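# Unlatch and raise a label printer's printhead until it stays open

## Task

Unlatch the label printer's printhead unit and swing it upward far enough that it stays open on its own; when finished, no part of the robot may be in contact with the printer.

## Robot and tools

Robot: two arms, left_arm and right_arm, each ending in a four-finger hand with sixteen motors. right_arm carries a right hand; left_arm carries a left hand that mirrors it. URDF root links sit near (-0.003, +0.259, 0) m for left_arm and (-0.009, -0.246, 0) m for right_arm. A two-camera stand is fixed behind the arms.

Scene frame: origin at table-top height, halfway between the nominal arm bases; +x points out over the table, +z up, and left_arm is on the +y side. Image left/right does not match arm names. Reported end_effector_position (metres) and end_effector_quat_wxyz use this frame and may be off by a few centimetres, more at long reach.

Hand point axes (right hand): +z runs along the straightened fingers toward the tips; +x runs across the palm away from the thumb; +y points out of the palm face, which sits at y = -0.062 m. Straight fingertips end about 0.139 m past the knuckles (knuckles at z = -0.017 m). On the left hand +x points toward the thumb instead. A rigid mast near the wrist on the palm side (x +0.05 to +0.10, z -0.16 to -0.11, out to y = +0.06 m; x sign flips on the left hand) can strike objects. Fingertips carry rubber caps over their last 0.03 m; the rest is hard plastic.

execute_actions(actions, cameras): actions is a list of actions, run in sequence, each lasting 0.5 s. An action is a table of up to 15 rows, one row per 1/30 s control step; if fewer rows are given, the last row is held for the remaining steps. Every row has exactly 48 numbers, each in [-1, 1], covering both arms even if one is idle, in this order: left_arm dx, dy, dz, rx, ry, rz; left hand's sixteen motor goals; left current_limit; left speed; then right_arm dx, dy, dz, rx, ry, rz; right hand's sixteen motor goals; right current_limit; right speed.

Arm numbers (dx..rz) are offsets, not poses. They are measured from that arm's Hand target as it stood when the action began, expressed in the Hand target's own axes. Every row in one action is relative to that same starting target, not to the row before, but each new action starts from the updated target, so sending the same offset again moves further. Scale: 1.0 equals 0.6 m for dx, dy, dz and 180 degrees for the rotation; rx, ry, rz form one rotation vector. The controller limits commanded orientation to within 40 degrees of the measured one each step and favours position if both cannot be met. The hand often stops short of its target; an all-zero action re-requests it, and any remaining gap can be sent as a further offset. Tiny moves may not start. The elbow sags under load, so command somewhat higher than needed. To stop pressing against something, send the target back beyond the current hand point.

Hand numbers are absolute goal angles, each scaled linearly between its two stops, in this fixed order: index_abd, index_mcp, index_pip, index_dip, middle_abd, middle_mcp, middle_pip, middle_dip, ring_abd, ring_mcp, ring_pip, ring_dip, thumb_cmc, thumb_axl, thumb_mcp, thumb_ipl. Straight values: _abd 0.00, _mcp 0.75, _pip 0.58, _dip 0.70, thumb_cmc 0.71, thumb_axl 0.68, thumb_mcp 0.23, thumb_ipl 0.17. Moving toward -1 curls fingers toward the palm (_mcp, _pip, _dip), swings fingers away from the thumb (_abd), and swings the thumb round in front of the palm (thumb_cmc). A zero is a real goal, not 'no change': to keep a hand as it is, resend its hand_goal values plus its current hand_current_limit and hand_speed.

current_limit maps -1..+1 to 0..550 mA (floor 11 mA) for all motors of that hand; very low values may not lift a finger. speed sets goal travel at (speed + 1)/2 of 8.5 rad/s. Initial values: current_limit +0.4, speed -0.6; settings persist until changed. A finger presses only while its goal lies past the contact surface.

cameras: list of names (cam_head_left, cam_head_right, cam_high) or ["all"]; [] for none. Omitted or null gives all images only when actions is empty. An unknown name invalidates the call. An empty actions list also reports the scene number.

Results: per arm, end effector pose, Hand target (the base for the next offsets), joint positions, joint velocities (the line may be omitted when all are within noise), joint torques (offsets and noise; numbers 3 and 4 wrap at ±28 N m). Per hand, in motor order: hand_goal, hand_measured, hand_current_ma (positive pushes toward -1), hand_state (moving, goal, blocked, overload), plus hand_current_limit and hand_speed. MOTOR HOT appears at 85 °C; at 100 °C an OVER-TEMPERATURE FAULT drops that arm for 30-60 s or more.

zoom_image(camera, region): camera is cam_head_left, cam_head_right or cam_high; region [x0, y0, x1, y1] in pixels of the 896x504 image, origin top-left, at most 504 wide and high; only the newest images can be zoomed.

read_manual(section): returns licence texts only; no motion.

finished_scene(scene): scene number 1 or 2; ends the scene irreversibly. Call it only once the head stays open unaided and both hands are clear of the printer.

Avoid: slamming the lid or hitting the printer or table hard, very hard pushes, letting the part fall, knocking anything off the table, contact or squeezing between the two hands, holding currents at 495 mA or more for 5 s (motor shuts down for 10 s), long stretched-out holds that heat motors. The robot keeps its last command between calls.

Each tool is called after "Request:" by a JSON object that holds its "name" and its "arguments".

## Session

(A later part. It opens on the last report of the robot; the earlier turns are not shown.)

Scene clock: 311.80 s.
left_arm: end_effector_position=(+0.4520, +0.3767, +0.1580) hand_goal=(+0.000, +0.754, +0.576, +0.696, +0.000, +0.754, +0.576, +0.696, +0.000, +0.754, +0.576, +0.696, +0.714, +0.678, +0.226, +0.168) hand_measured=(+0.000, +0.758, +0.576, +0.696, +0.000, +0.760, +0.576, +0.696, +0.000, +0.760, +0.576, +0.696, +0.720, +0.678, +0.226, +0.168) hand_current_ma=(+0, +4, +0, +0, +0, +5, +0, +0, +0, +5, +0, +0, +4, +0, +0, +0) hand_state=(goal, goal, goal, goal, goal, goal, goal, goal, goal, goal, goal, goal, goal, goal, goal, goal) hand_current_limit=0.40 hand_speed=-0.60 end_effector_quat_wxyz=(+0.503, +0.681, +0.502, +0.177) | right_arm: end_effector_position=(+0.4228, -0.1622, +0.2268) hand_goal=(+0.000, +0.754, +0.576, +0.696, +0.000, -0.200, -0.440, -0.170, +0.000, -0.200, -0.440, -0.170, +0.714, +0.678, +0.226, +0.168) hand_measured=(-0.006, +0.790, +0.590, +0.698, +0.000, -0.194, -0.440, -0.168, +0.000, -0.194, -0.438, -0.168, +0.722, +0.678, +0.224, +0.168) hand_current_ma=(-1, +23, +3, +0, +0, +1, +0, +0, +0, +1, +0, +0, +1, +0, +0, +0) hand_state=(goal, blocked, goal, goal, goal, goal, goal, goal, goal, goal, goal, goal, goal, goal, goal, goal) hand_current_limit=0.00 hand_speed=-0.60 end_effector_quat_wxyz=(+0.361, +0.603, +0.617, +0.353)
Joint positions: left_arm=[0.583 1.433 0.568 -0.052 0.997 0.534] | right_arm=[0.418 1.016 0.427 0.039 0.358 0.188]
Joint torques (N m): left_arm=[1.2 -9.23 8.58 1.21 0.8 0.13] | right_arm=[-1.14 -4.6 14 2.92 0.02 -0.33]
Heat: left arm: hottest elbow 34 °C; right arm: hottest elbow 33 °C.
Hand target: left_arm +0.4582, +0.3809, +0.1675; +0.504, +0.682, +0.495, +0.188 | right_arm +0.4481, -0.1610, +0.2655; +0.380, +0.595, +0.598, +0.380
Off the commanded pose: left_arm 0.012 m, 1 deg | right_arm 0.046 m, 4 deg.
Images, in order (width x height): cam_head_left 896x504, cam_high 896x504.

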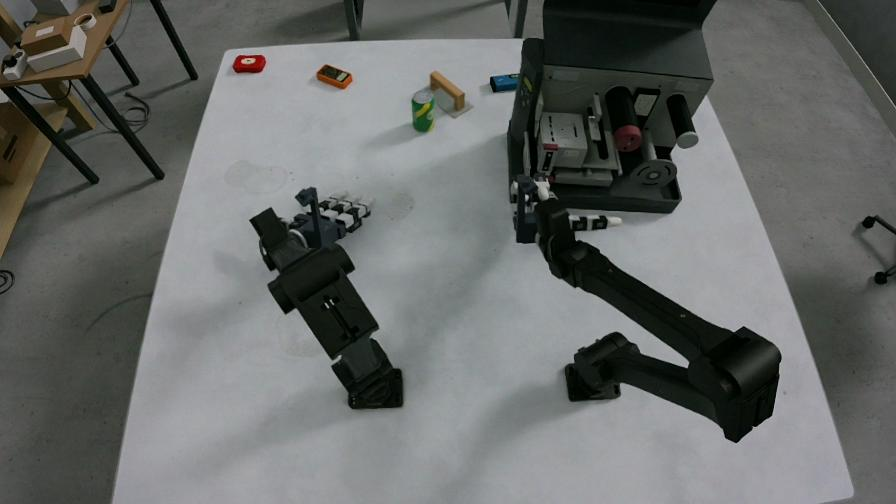

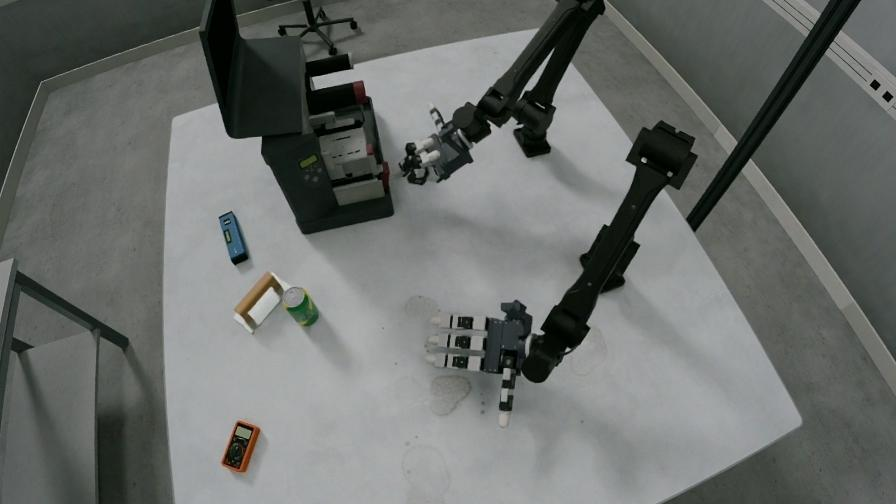

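Request:
{"name": "execute_actions", "arguments": {"actions": [[[0,0,0,0,0,0,0,0.754,0.576,0.696,0,0.754,0.576,0.696,0,0.754,0.576,0.696,0.714,0.678,0.226,0.168,0.4,-0.6,0,0.014,0.025,0,0,0,0,0.754,0.576,0.696,0,-0.2,-0.44,-0.17,0,-0.2,-0.44,-0.17,0.714,0.678,0.226,0.168,0.0,-0.6]]], "cameras": ["cam_high","cam_head_left"]}}

Request:
{"name": "zoom_image", "arguments": {"camera": "cam_high", "region": [350, 130, 410, 200]}}

Request:
{"name": "zoom_image", "arguments": {"camera": "cam_head_left", "region": [510, 110, 590, 200]}}

Scene clock: 332.80 s.
left_arm: end_effector_position=(+0.4520, +0.3767, +0.1580) hand_goal=(+0.000, +0.754, +0.576, +0.696, +0.000, +0.754, +0.576, +0.696, +0.000, +0.754, +0.576, +0.696, +0.714, +0.678, +0.226, +0.168) hand_measured=(+0.000, +0.758, +0.576, +0.696, +0.000, +0.760, +0.576, +0.696, +0.000, +0.760, +0.576, +0.696, +0.720, +0.678, +0.226, +0.168) hand_current_ma=(+0, +4, +0, +0, +0, +5, +0, +0, +0, +5, +0, +0, +4, +0, +0, +0) hand_state=(goal, goal, goal, goal, goal, goal, goal, goal, goal, goal, goal, goal, goal, goal, goal, goal) hand_current_limit=0.40 hand_speed=-0.60 end_effector_quat_wxyz=(+0.503, +0.681, +0.502, +0.177) | right_arm: end_effector_position=(+0.4342, -0.1621, +0.2272) hand_goal=(+0.000, +0.754, +0.576, +0.696, +0.000, -0.200, -0.440, -0.170, +0.000, -0.200, -0.440, -0.170, +0.714, +0.678, +0.226, +0.168) hand_measured=(-0.010, +0.832, +0.616, +0.712, +0.000, -0.194, -0.440, -0.168, +0.000, -0.194, -0.438, -0.168, +0.722, +0.678, +0.224, +0.168) hand_current_ma=(-2, +106, +27, +4, +0, +1, +0, +0, +0, +1, +0, +0, +1, +0, +0, +0) hand_state=(goal, blocked, blocked, goal, goal, goal, goal, goal, goal, goal, goal, goal, goal, goal, goal, goal) hand_current_limit=0.00 hand_speed=-0.60 end_effector_quat_wxyz=(+0.360, +0.604, +0.618, +0.352)
Joint positions: left_arm=[0.583 1.433 0.568 -0.052 0.997 0.534] | right_arm=[0.401 1.052 0.452 0.049 0.343 0.182]
Joint torques (N m): left_arm=[1.2 -9.23 8.58 1.22 0.8 0.13] | right_arm=[-1.49 -4.01 14.64 3.3 -0.1 -0.33]
Heat: left arm: hottest elbow 34 °C; right arm: hottest elbow 37 °C.
Hand target: left_arm +0.4582, +0.3809, +0.1675; +0.504, +0.682, +0.495, +0.188 | right_arm +0.4654, -0.1610, +0.2670; +0.380, +0.595, +0.597, +0.380
Off the commanded pose: left_arm 0.012 m, 1 deg | right_arm 0.050 m, 5 deg.
Images, in order (width x height): cam_head_left 896x504, cam_high 896x504.

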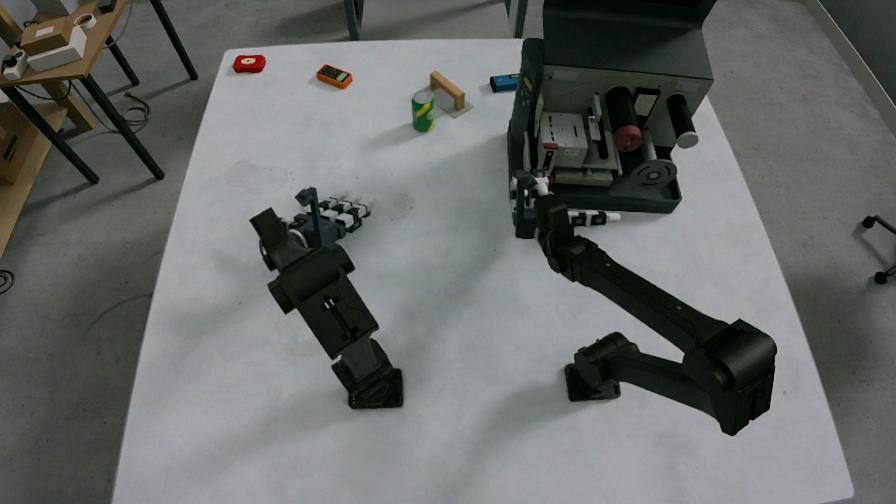

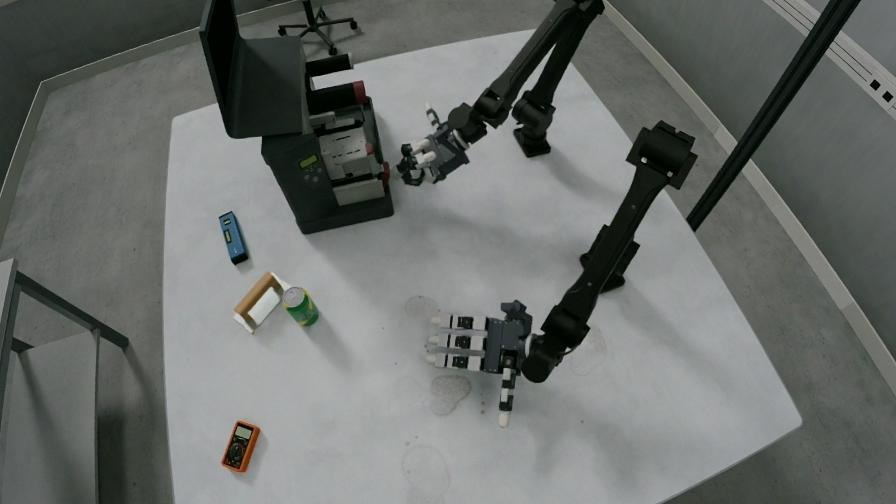

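Scaled by 7.200 from the camera's 896x504 image, which has a finer 1280x720 frame.

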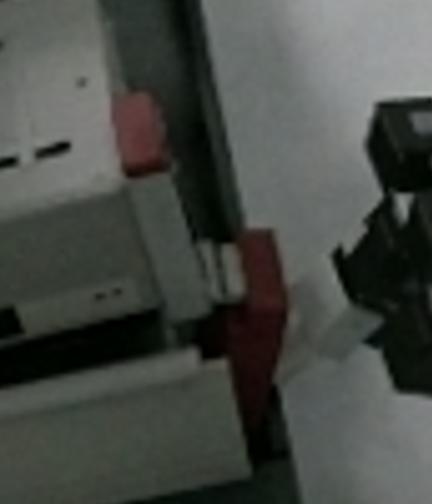

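Scaled by 5.600 from the camera's 896x504 image, which has a finer 1280x720 frame.

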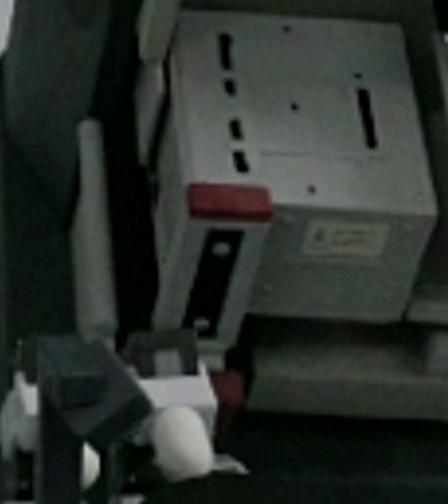

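Request:
{"name": "execute_actions", "arguments": {"actions": [[[0,0,0,0,0,0,0,0.754,0.576,0.696,0,0.754,0.576,0.696,0,0.754,0.576,0.696,0.714,0.678,0.226,0.168,0.4,-0.6,0,-0.021,-0.045,0,0,0,0,0.754,0.576,0.696,0,-0.2,-0.44,-0.17,0,-0.2,-0.44,-0.17,0.714,0.678,0.226,0.168,0.0,-0.6]],[[0,0,0,0,0,0,0,0.754,0.576,0.696,0,0.754,0.576,0.696,0,0.754,0.576,0.696,0.714,0.678,0.226,0.168,0.4,-0.6,0,-0.021,-0.045,0,0,0,0,0.754,0.576,0.696,0,-0.2,-0.44,-0.17,0,-0.2,-0.44,-0.17,0.714,0.678,0.226,0.168,0.0,-0.6]],[[0,0,0,0,0,0,0,0.754,0.576,0.696,0,0.754,0.576,0.696,0,0.754,0.576,0.696,0.714,0.678,0.226,0.168,0.4,-0.6,0,-0.021,-0.045,0,0,0,0,0.754,0.576,0.696,0,-0.2,-0.44,-0.17,0,-0.2,-0.44,-0.17,0.714,0.678,0.226,0.168,0.0,-0.6]]], "cameras": ["cam_high","cam_head_left"]}}

Request:
{"name": "zoom_image", "arguments": {"camera": "cam_high", "region": [350, 130, 410, 200]}}

Request:
{"name": "zoom_image", "arguments": {"camera": "cam_head_left", "region": [510, 110, 590, 200]}}

Scene clock: 355.70 s.
left_arm: end_effector_position=(+0.4520, +0.3767, +0.1580) hand_goal=(+0.000, +0.754, +0.576, +0.696, +0.000, +0.754, +0.576, +0.696, +0.000, +0.754, +0.576, +0.696, +0.714, +0.678, +0.226, +0.168) hand_measured=(+0.000, +0.758, +0.576, +0.696, +0.000, +0.760, +0.576, +0.696, +0.000, +0.760, +0.576, +0.696, +0.720, +0.678, +0.226, +0.168) hand_current_ma=(+0, +4, +0, +0, +0, +5, +0, +0, +0, +5, +0, +0, +4, +0, +0, +0) hand_state=(goal, goal, goal, goal, goal, goal, goal, goal, goal, goal, goal, goal, goal, goal, goal, goal) hand_current_limit=0.40 hand_speed=-0.60 end_effector_quat_wxyz=(+0.503, +0.681, +0.502, +0.177) | right_arm: end_effector_position=(+0.3812, -0.1639, +0.2739) hand_goal=(+0.000, +0.754, +0.576, +0.696, +0.000, -0.200, -0.440, -0.170, +0.000, -0.200, -0.440, -0.170, +0.714, +0.678, +0.226, +0.168) hand_measured=(-0.004, +0.774, +0.582, +0.700, +0.000, -0.194, -0.440, -0.168, +0.000, -0.194, -0.438, -0.168, +0.722, +0.678, +0.224, +0.168) hand_current_ma=(+0, +8, +1, +0, +0, +1, +0, +0, +0, +1, +0, +0, +1, +0, +0, +0) hand_state=(goal, blocked, goal, goal, goal, goal, goal, goal, goal, goal, goal, goal, goal, goal, goal, goal) hand_current_limit=0.00 hand_speed=-0.60 end_effector_quat_wxyz=(+0.386, +0.594, +0.595, +0.380)
Joint positions: left_arm=[0.583 1.433 0.568 -0.052 0.997 0.534] | right_arm=[0.497 0.796 0.402 -0.084 0.453 0.214]
Joint torques (N m): left_arm=[1.2 -9.23 8.59 1.22 0.8 0.12] | right_arm=[2.43 -4.66 7.88 1.72 0.41 0.03]
Heat: left arm: hottest elbow 34 °C; right arm: hottest elbow 36 °C.
Hand target: left_arm +0.4582, +0.3809, +0.1675; +0.504, +0.682, +0.495, +0.188 | right_arm +0.3759, -0.1612, +0.2670; +0.380, +0.595, +0.597, +0.380
Off the commanded pose: left_arm 0.012 m, 1 deg | right_arm 0.009 m, 1 deg.
Images, in order (width x height): cam_head_left 896x504, cam_high 896x504.

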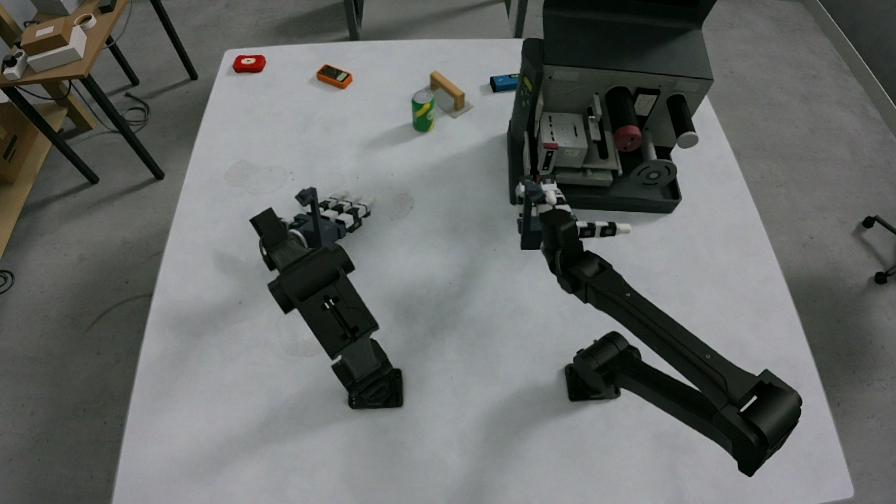

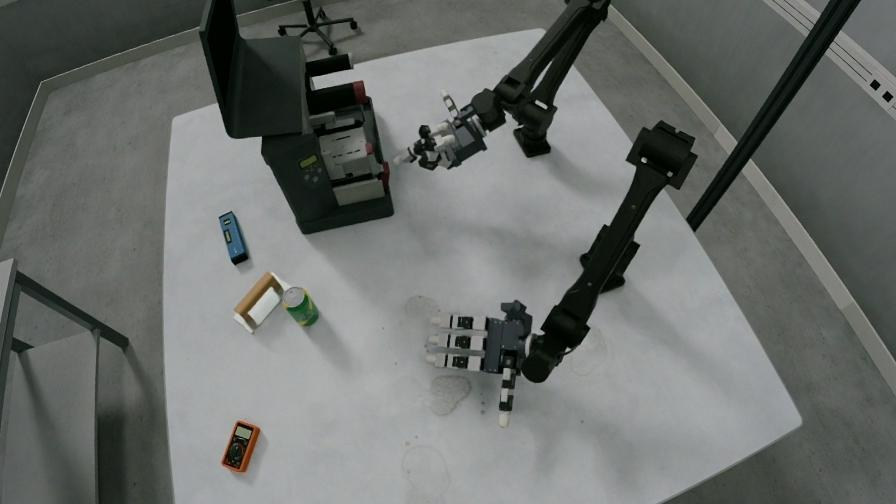

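Scaled by 7.200 from the camera's 896x504 image, which has a finer 1280x720 frame.

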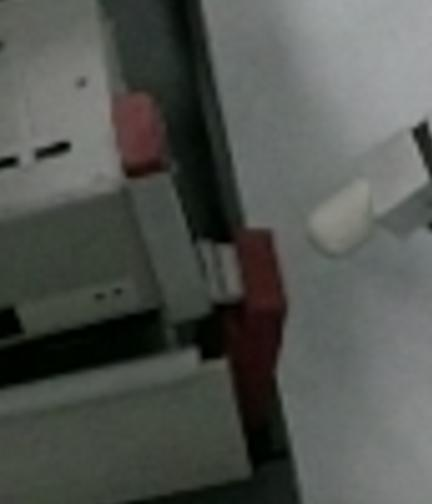

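Scaled by 5.600 from the camera's 896x504 image, which has a finer 1280x720 frame.

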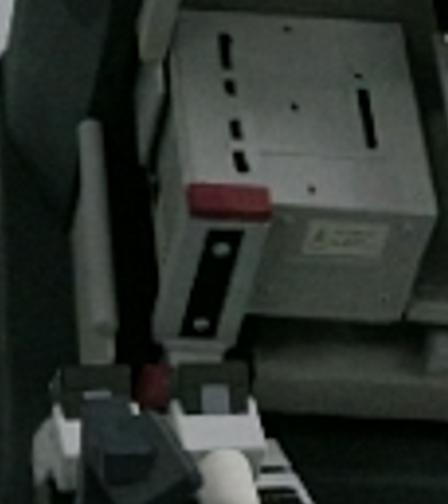

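Request:
{"name": "zoom_image", "arguments": {"camera": "cam_head_left", "region": [540, 150, 610, 190]}}

Request:
{"name": "zoom_image", "arguments": {"camera": "cam_high", "region": [320, 120, 400, 200]}}

Scaled by 7.200 from the camera's 896x504 image, which has a finer 1280x720 frame.

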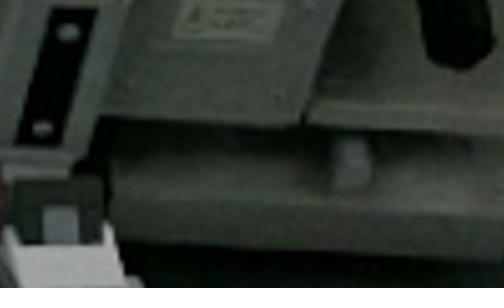

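Scaled by 6.300 from the camera's 896x504 image, which has a finer 1280x720 frame.

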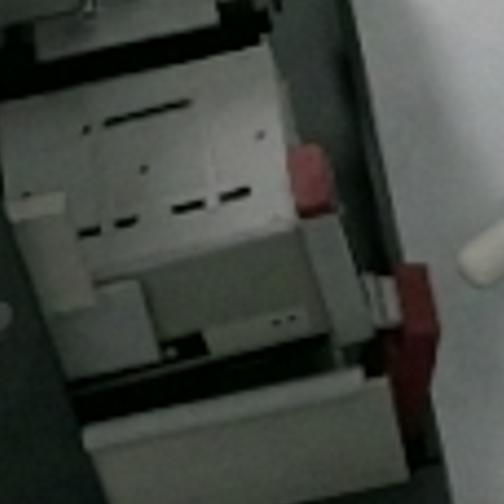

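Request:
{"name": "execute_actions", "arguments": {"actions": [[[0,0,0,0,0,0,0,0.754,0.576,0.696,0,0.754,0.576,0.696,0,0.754,0.576,0.696,0.714,0.678,0.226,0.168,0.4,-0.6,-0.064,-0.02,-0.02,-0.055,0,0,0,0.754,0.576,0.696,0,-0.2,-0.44,-0.17,0,-0.2,-0.44,-0.17,0.714,0.678,0.226,0.168,0.4,-0.6]],[[0,0,0,0,0,0,0,0.754,0.576,0.696,0,0.754,0.576,0.696,0,0.754,0.576,0.696,0.714,0.678,0.226,0.168,0.4,-0.6,-0.064,-0.027,0.0,-0.055,0,0,0,0.754,0.576,0.696,0,0.754,0.576,0.696,0,-0.2,-0.44,-0.17,0.714,0.678,0.226,0.168,0.4,-0.6]],[[0,0,0,0,0,0,0,0.754,0.576,0.696,0,0.754,0.576,0.696,0,0.754,0.576,0.696,0.714,0.678,0.226,0.168,0.4,-0.6,0,0,0.0,0,0,0,0,0.754,0.576,0.696,0,0.754,0.576,0.696,0,-0.2,-0.44,-0.17,0.714,0.678,0.226,0.168,0.4,-0.6]]], "cameras": ["all"]}}

Request:
{"name": "zoom_image", "arguments": {"camera": "cam_head_left", "region": [530, 120, 610, 200]}}

Request:
{"name": "zoom_image", "arguments": {"camera": "cam_head_right", "region": [530, 120, 610, 200]}}

Request:
{"name": "zoom_image", "arguments": {"camera": "cam_high", "region": [350, 110, 430, 190]}}

Scene clock: 451.37 s.
left_arm: end_effector_position=(+0.4520, +0.3767, +0.1580) hand_goal=(+0.000, +0.754, +0.576, +0.696, +0.000, +0.754, +0.576, +0.696, +0.000, +0.754, +0.576, +0.696, +0.714, +0.678, +0.226, +0.168) hand_measured=(+0.000, +0.758, +0.576, +0.696, +0.000, +0.760, +0.576, +0.696, +0.000, +0.760, +0.576, +0.696, +0.720, +0.678, +0.226, +0.168) hand_current_ma=(+0, +4, +0, +0, +0, +5, +0, +0, +0, +5, +0, +0, +4, +0, +0, +0) hand_state=(goal, goal, goal, goal, goal, goal, goal, goal, goal, goal, goal, goal, goal, goal, goal, goal) hand_current_limit=0.40 hand_speed=-0.60 end_effector_quat_wxyz=(+0.503, +0.681, +0.502, +0.177) | right_arm: end_effector_position=(+0.3584, -0.2332, +0.2495) hand_goal=(+0.000, +0.754, +0.576, +0.696, +0.000, +0.754, +0.576, +0.696, +0.000, -0.200, -0.440, -0.170, +0.714, +0.678, +0.226, +0.168) hand_measured=(-0.002, +0.774, +0.582, +0.700, +0.000, +0.762, +0.576, +0.694, +0.000, -0.194, -0.438, -0.168, +0.722, +0.678, +0.224, +0.168) hand_current_ma=(+0, +7, +1, +0, +0, +1, +0, +0, +0, +1, +0, +0, +1, +0, +0, +0) hand_state=(goal, goal, goal, goal, goal, goal, goal, goal, goal, goal, goal, goal, goal, goal, goal, goal) hand_current_limit=0.40 hand_speed=-0.60 end_effector_quat_wxyz=(+0.470, +0.522, +0.523, +0.484)
Joint positions: left_arm=[0.583 1.433 0.568 -0.052 0.997 0.534] | right_arm=[0.186 1.017 0.111 0.814 0.167 0.028]
Joint torques (N m): left_arm=[1.2 -9.23 8.58 1.21 0.8 0.13] | right_arm=[-0.5 -3.25 5.83 2.97 -0.13 -0.27]
Heat: left arm: hottest elbow 34 °C; right arm: hottest waist 31 °C.
Hand target: left_arm +0.4582, +0.3809, +0.1675; +0.504, +0.682, +0.495, +0.188 | right_arm +0.3560, -0.2380, +0.2456; +0.476, +0.521, +0.523, +0.477
Off the commanded pose: left_arm 0.012 m, 1 deg | right_arm 0.007 m, 1 deg.

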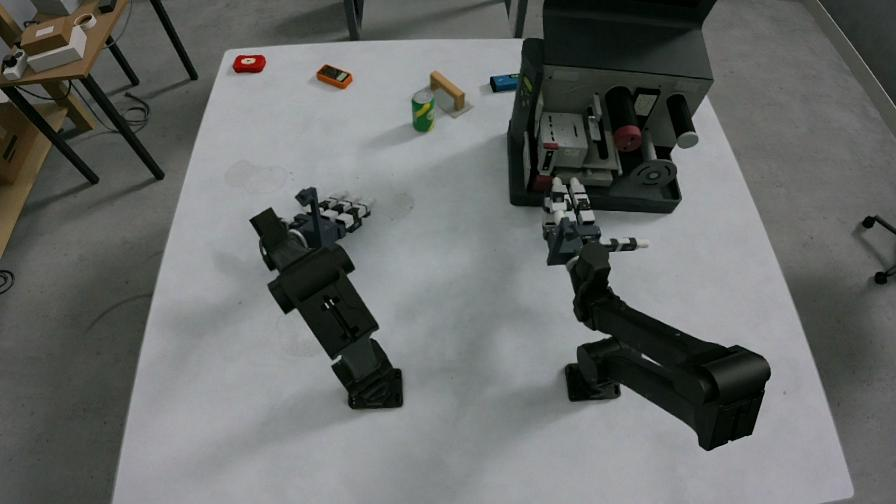

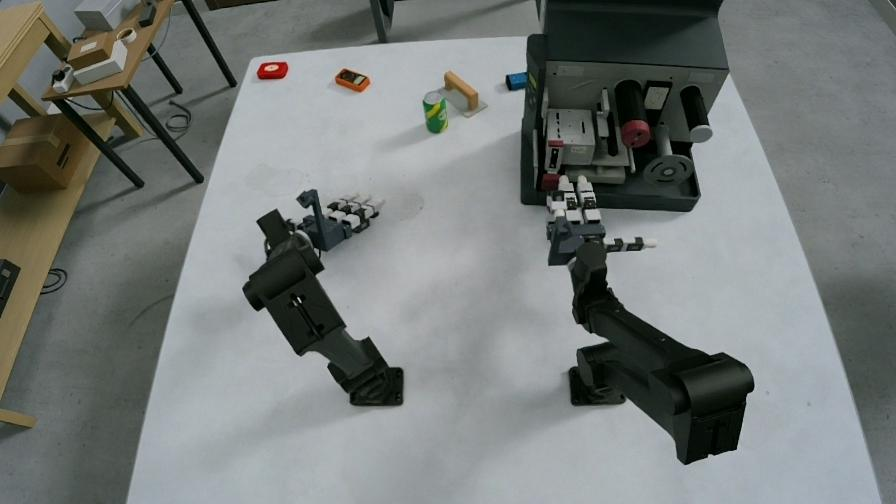

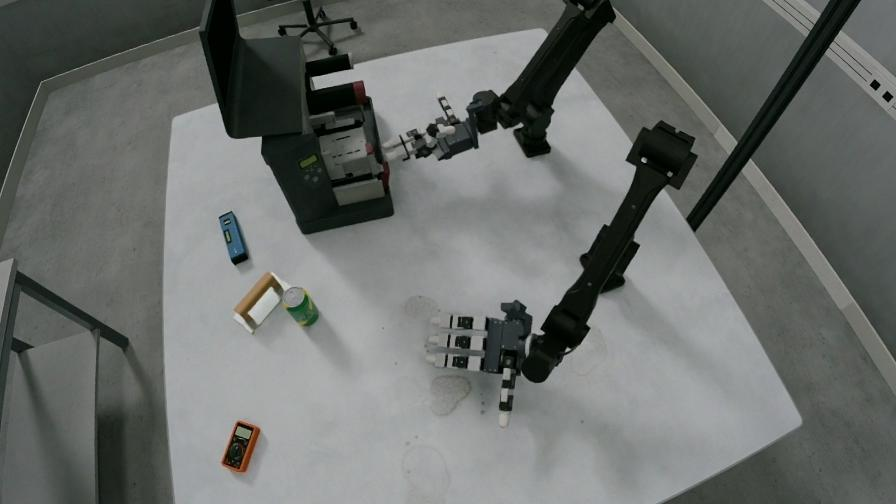

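Scaled by 6.300 from the camera's 896x504 image, which has a finer 1280x720 frame.

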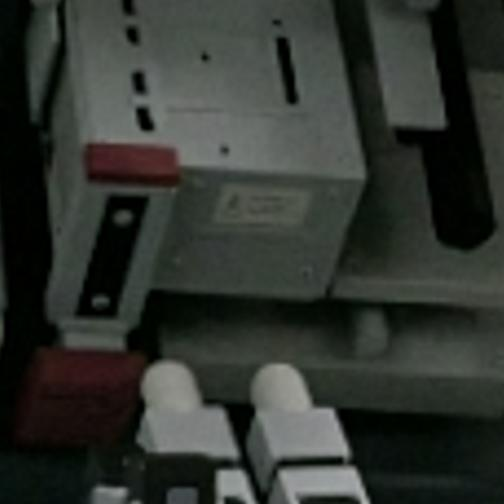

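Scaled by 6.300 from the camera's 896x504 image, which has a finer 1280x720 frame.

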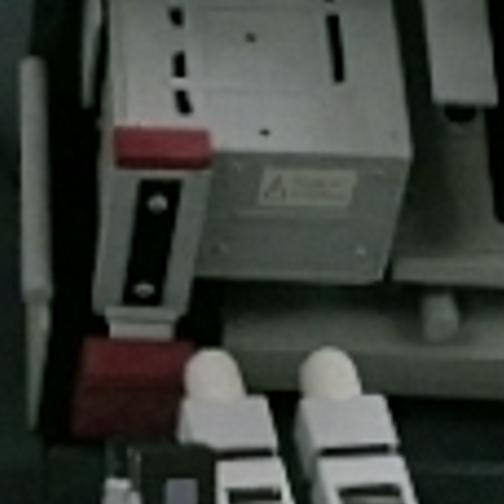

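Scaled by 6.300 from the camera's 896x504 image, which has a finer 1280x720 frame.

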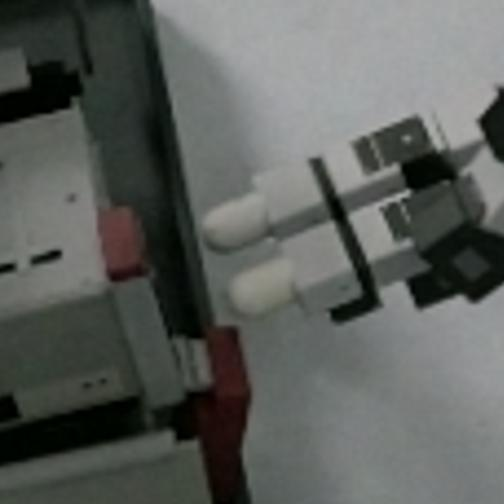

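Request:
{"name": "execute_actions", "arguments": {"actions": [[[0,0,0,0,0,0,0,0.754,0.576,0.696,0,0.754,0.576,0.696,0,0.754,0.576,0.696,0.714,0.678,0.226,0.168,0.4,-0.6,-0.023,-0.048,0.004,0,0,0,0,0.754,0.576,0.696,0,0.754,0.576,0.696,0,-0.2,-0.44,-0.17,0.714,0.678,0.226,0.168,0.4,-0.6]],[[0,0,0,0,0,0,0,0.754,0.576,0.696,0,0.754,0.576,0.696,0,0.754,0.576,0.696,0.714,0.678,0.226,0.168,0.4,-0.6,0,0,0.02,0,0,0,0,0.754,0.576,0.696,0,0.754,0.576,0.696,0,-0.2,-0.44,-0.17,0.714,0.678,0.226,0.168,0.4,-0.6]]], "cameras": ["all"]}}

Request:
{"name": "zoom_image", "arguments": {"camera": "cam_head_left", "region": [530, 120, 610, 200]}}

Request:
{"name": "zoom_image", "arguments": {"camera": "cam_head_right", "region": [530, 120, 610, 200]}}

Request:
{"name": "zoom_image", "arguments": {"camera": "cam_high", "region": [350, 110, 430, 190]}}

Scene clock: 490.87 s.
left_arm: end_effector_position=(+0.4520, +0.3767, +0.1580) hand_goal=(+0.000, +0.754, +0.576, +0.696, +0.000, +0.754, +0.576, +0.696, +0.000, +0.754, +0.576, +0.696, +0.714, +0.678, +0.226, +0.168) hand_measured=(+0.000, +0.758, +0.576, +0.696, +0.000, +0.760, +0.576, +0.696, +0.000, +0.760, +0.576, +0.696, +0.720, +0.678, +0.226, +0.168) hand_current_ma=(+0, +4, +0, +0, +0, +5, +0, +0, +0, +5, +0, +0, +4, +0, +0, +0) hand_state=(goal, goal, goal, goal, goal, goal, goal, goal, goal, goal, goal, goal, goal, goal, goal, goal) hand_current_limit=0.40 hand_speed=-0.60 end_effector_quat_wxyz=(+0.503, +0.681, +0.502, +0.177) | right_arm: end_effector_position=(+0.3607, -0.2482, +0.2058) hand_goal=(+0.000, +0.754, +0.576, +0.696, +0.000, +0.754, +0.576, +0.696, +0.000, -0.200, -0.440, -0.170, +0.714, +0.678, +0.226, +0.168) hand_measured=(-0.002, +0.774, +0.582, +0.700, +0.000, +0.764, +0.576, +0.694, +0.000, -0.194, -0.438, -0.168, +0.722, +0.678, +0.224, +0.168) hand_current_ma=(+0, +7, +1, +0, +0, +2, +0, +0, +0, +1, +0, +0, +1, +0, +0, +0) hand_state=(goal, goal, goal, goal, goal, goal, goal, goal, goal, goal, goal, goal, goal, goal, goal, goal) hand_current_limit=0.40 hand_speed=-0.60 end_effector_quat_wxyz=(+0.463, +0.529, +0.531, +0.474)
Joint positions: left_arm=[0.583 1.433 0.568 -0.052 0.997 0.534] | right_arm=[0.107 1.316 0.071 1.122 0.088 0.021]
Joint torques (N m): left_arm=[1.2 -9.23 8.58 1.21 0.8 0.12] | right_arm=[-0.5 -4.78 6.2 2.99 -0.14 -0.29]
Heat: left arm: hottest elbow 34 °C; right arm: hottest waist 31 °C.
Hand target: left_arm +0.4582, +0.3809, +0.1675; +0.504, +0.682, +0.495, +0.188 | right_arm +0.3677, -0.2519, +0.2157; +0.476, +0.521, +0.523, +0.477
Off the commanded pose: left_arm 0.012 m, 1 deg | right_arm 0.013 m, 2 deg.

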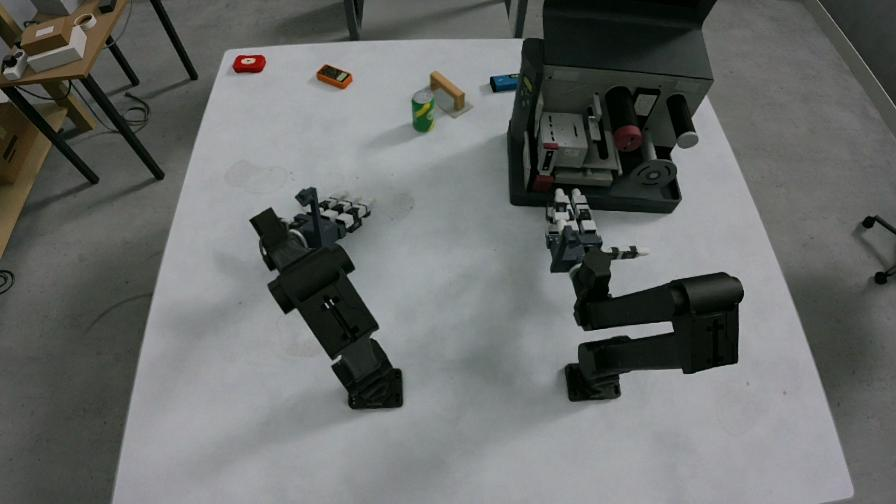

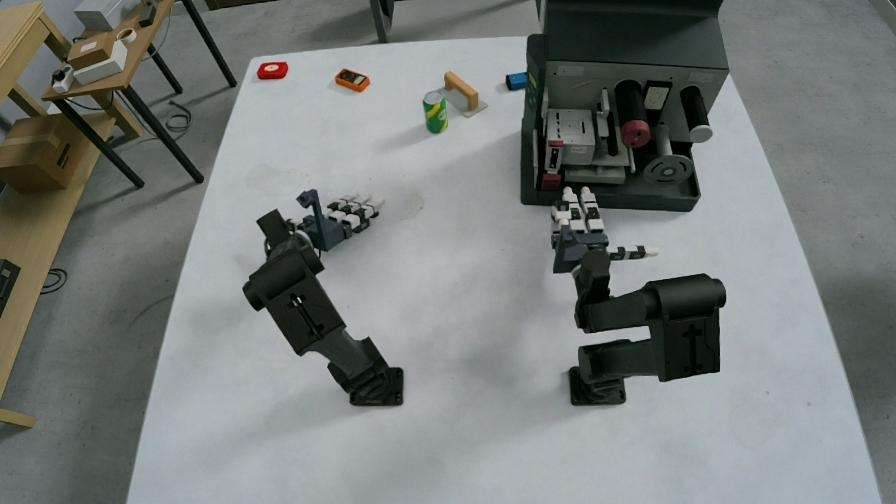

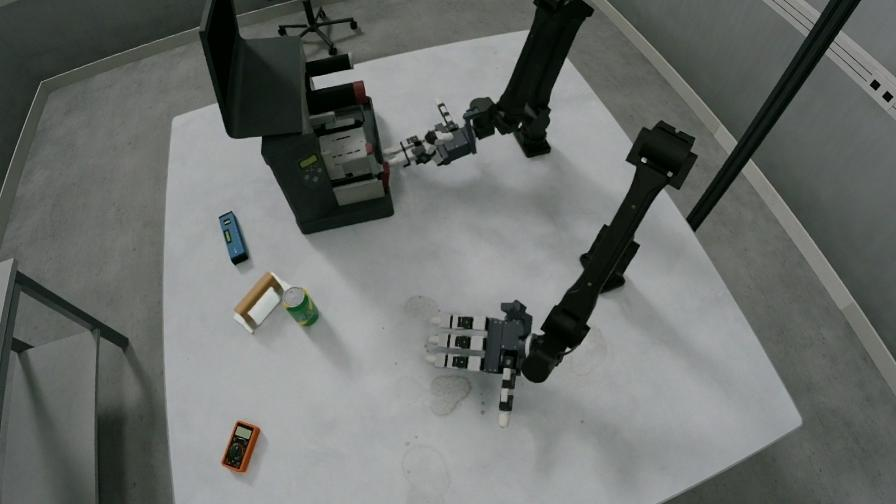

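Scaled by 6.300 from the camera's 896x504 image, which has a finer 1280x720 frame.

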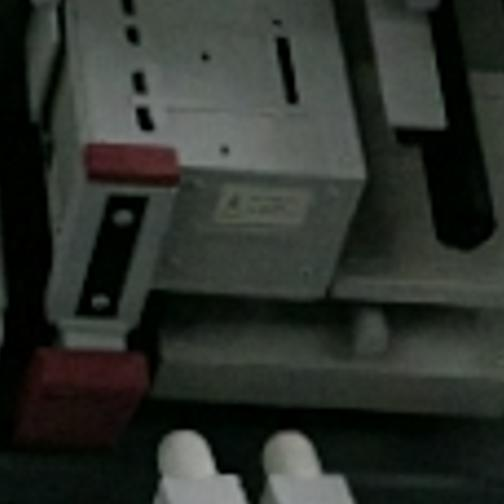

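Scaled by 6.300 from the camera's 896x504 image, which has a finer 1280x720 frame.

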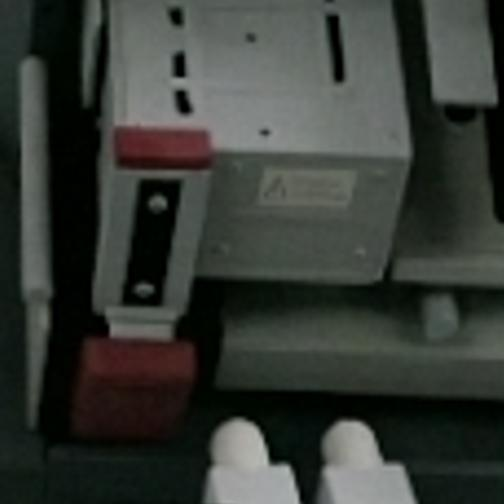

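Scaled by 6.300 from the camera's 896x504 image, which has a finer 1280x720 frame.

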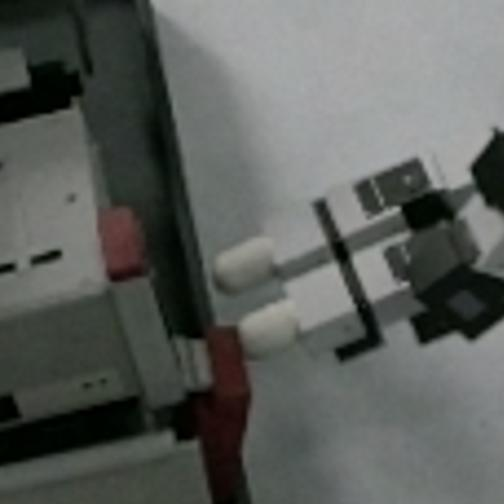

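Request:
{"name": "execute_actions", "arguments": {"actions": [[[0,0,0,0,0,0,0,0.754,0.576,0.696,0,0.754,0.576,0.696,0,0.754,0.576,0.696,0.714,0.678,0.226,0.168,0.4,-0.6,0,0.045,0.02,-0.011,0,0,0,0.754,0.576,0.696,0,0.754,0.576,0.696,0,-0.2,-0.44,-0.17,0.714,0.678,0.226,0.168,0.4,-0.6]],[[0,0,0,0,0,0,0,0.754,0.576,0.696,0,0.754,0.576,0.696,0,0.754,0.576,0.696,0.714,0.678,0.226,0.168,0.4,-0.6,0,0,0.027,0,0,0,0,0.754,0.576,0.696,0,0.754,0.576,0.696,0,-0.2,-0.44,-0.17,0.714,0.678,0.226,0.168,0.4,-0.6]]], "cameras": ["all"]}}

Request:
{"name": "zoom_image", "arguments": {"camera": "cam_head_left", "region": [530, 120, 610, 200]}}

Request:
{"name": "zoom_image", "arguments": {"camera": "cam_head_right", "region": [530, 120, 610, 200]}}

Request:
{"name": "zoom_image", "arguments": {"camera": "cam_high", "region": [350, 110, 430, 190]}}

Scene clock: 508.23 s.
left_arm: end_effector_position=(+0.4520, +0.3767, +0.1580) hand_goal=(+0.000, +0.754, +0.576, +0.696, +0.000, +0.754, +0.576, +0.696, +0.000, +0.754, +0.576, +0.696, +0.714, +0.678, +0.226, +0.168) hand_measured=(+0.000, +0.758, +0.576, +0.696, +0.000, +0.760, +0.576, +0.696, +0.000, +0.760, +0.576, +0.696, +0.720, +0.678, +0.226, +0.168) hand_current_ma=(+0, +4, +0, +0, +0, +5, +0, +0, +0, +5, +0, +0, +4, +0, +0, +0) hand_state=(goal, goal, goal, goal, goal, goal, goal, goal, goal, goal, goal, goal, goal, goal, goal, goal) hand_current_limit=0.40 hand_speed=-0.60 end_effector_quat_wxyz=(+0.503, +0.681, +0.502, +0.177) | right_arm: end_effector_position=(+0.3864, -0.2479, +0.2262) hand_goal=(+0.000, +0.754, +0.576, +0.696, +0.000, +0.754, +0.576, +0.696, +0.000, -0.200, -0.440, -0.170, +0.714, +0.678, +0.226, +0.168) hand_measured=(-0.002, +0.774, +0.582, +0.700, +0.000, +0.764, +0.576, +0.694, +0.000, -0.194, -0.438, -0.168, +0.722, +0.678, +0.224, +0.168) hand_current_ma=(+0, +7, +1, +0, +0, +2, +0, +0, +0, +1, +0, +0, +1, +0, +0, +0) hand_state=(goal, goal, goal, goal, goal, goal, goal, goal, goal, goal, goal, goal, goal, goal, goal, goal) hand_current_limit=0.40 hand_speed=-0.60 end_effector_quat_wxyz=(+0.470, +0.522, +0.524, +0.482)
Joint positions: left_arm=[0.583 1.433 0.568 -0.052 0.997 0.534] | right_arm=[0.095 1.296 0.15 1.052 0.076 0.017]
Joint torques (N m): left_arm=[1.2 -9.23 8.59 1.2 0.8 0.13] | right_arm=[-0.5 -5.01 8.18 2.59 -0.14 -0.28]
Heat: left arm: hottest elbow 35 °C; right arm: hottest waist 31 °C.
Hand target: left_arm +0.4582, +0.3809, +0.1675; +0.504, +0.682, +0.495, +0.188 | right_arm +0.3982, -0.2517, +0.2405; +0.485, +0.513, +0.515, +0.486
Off the commanded pose: left_arm 0.012 m, 1 deg | right_arm 0.019 m, 2 deg.

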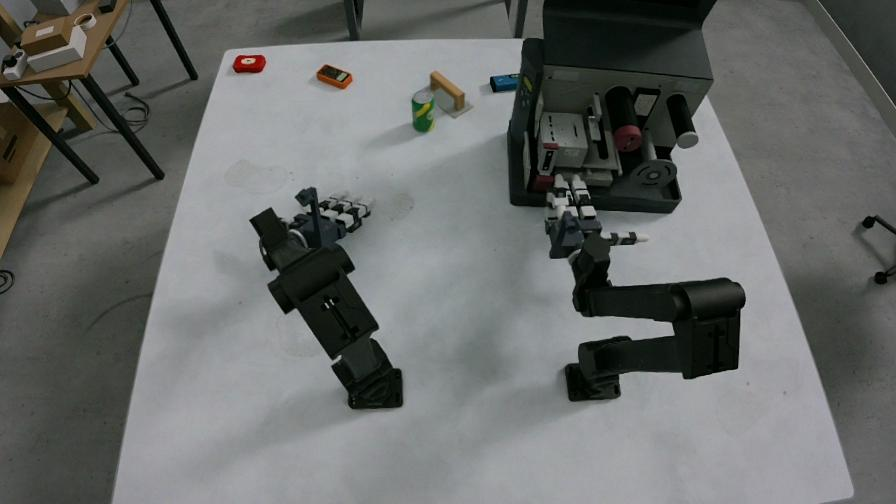

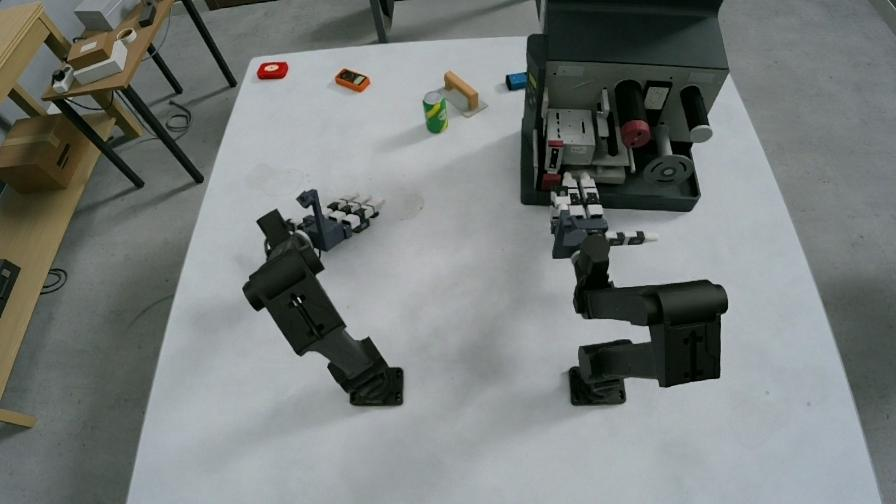

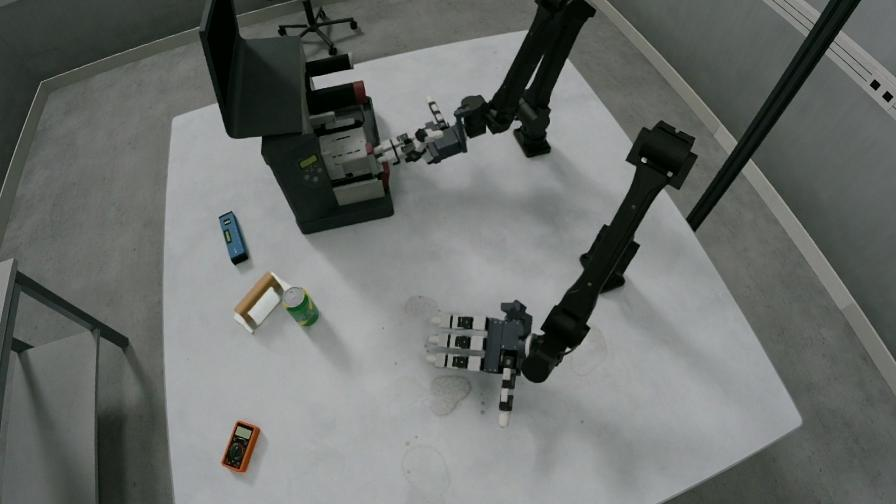

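Scaled by 6.300 from the camera's 896x504 image, which has a finer 1280x720 frame.

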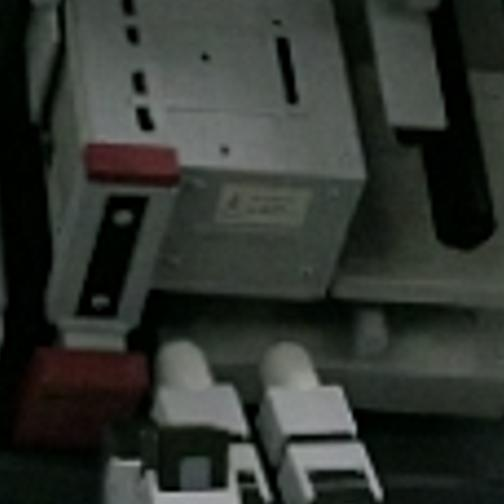

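Scaled by 6.300 from the camera's 896x504 image, which has a finer 1280x720 frame.

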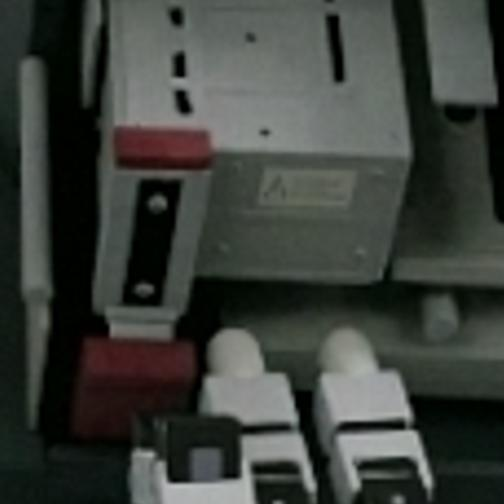

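Scaled by 6.300 from the camera's 896x504 image, which has a finer 1280x720 frame.

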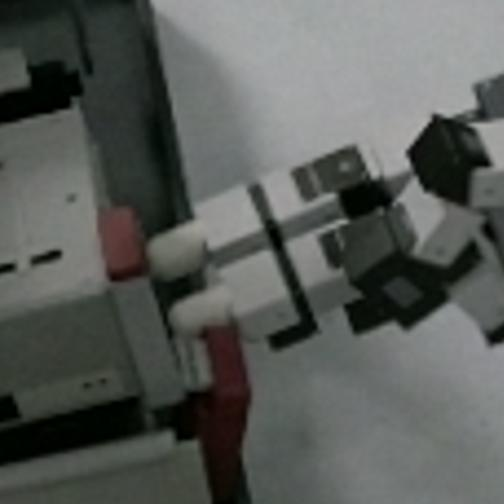

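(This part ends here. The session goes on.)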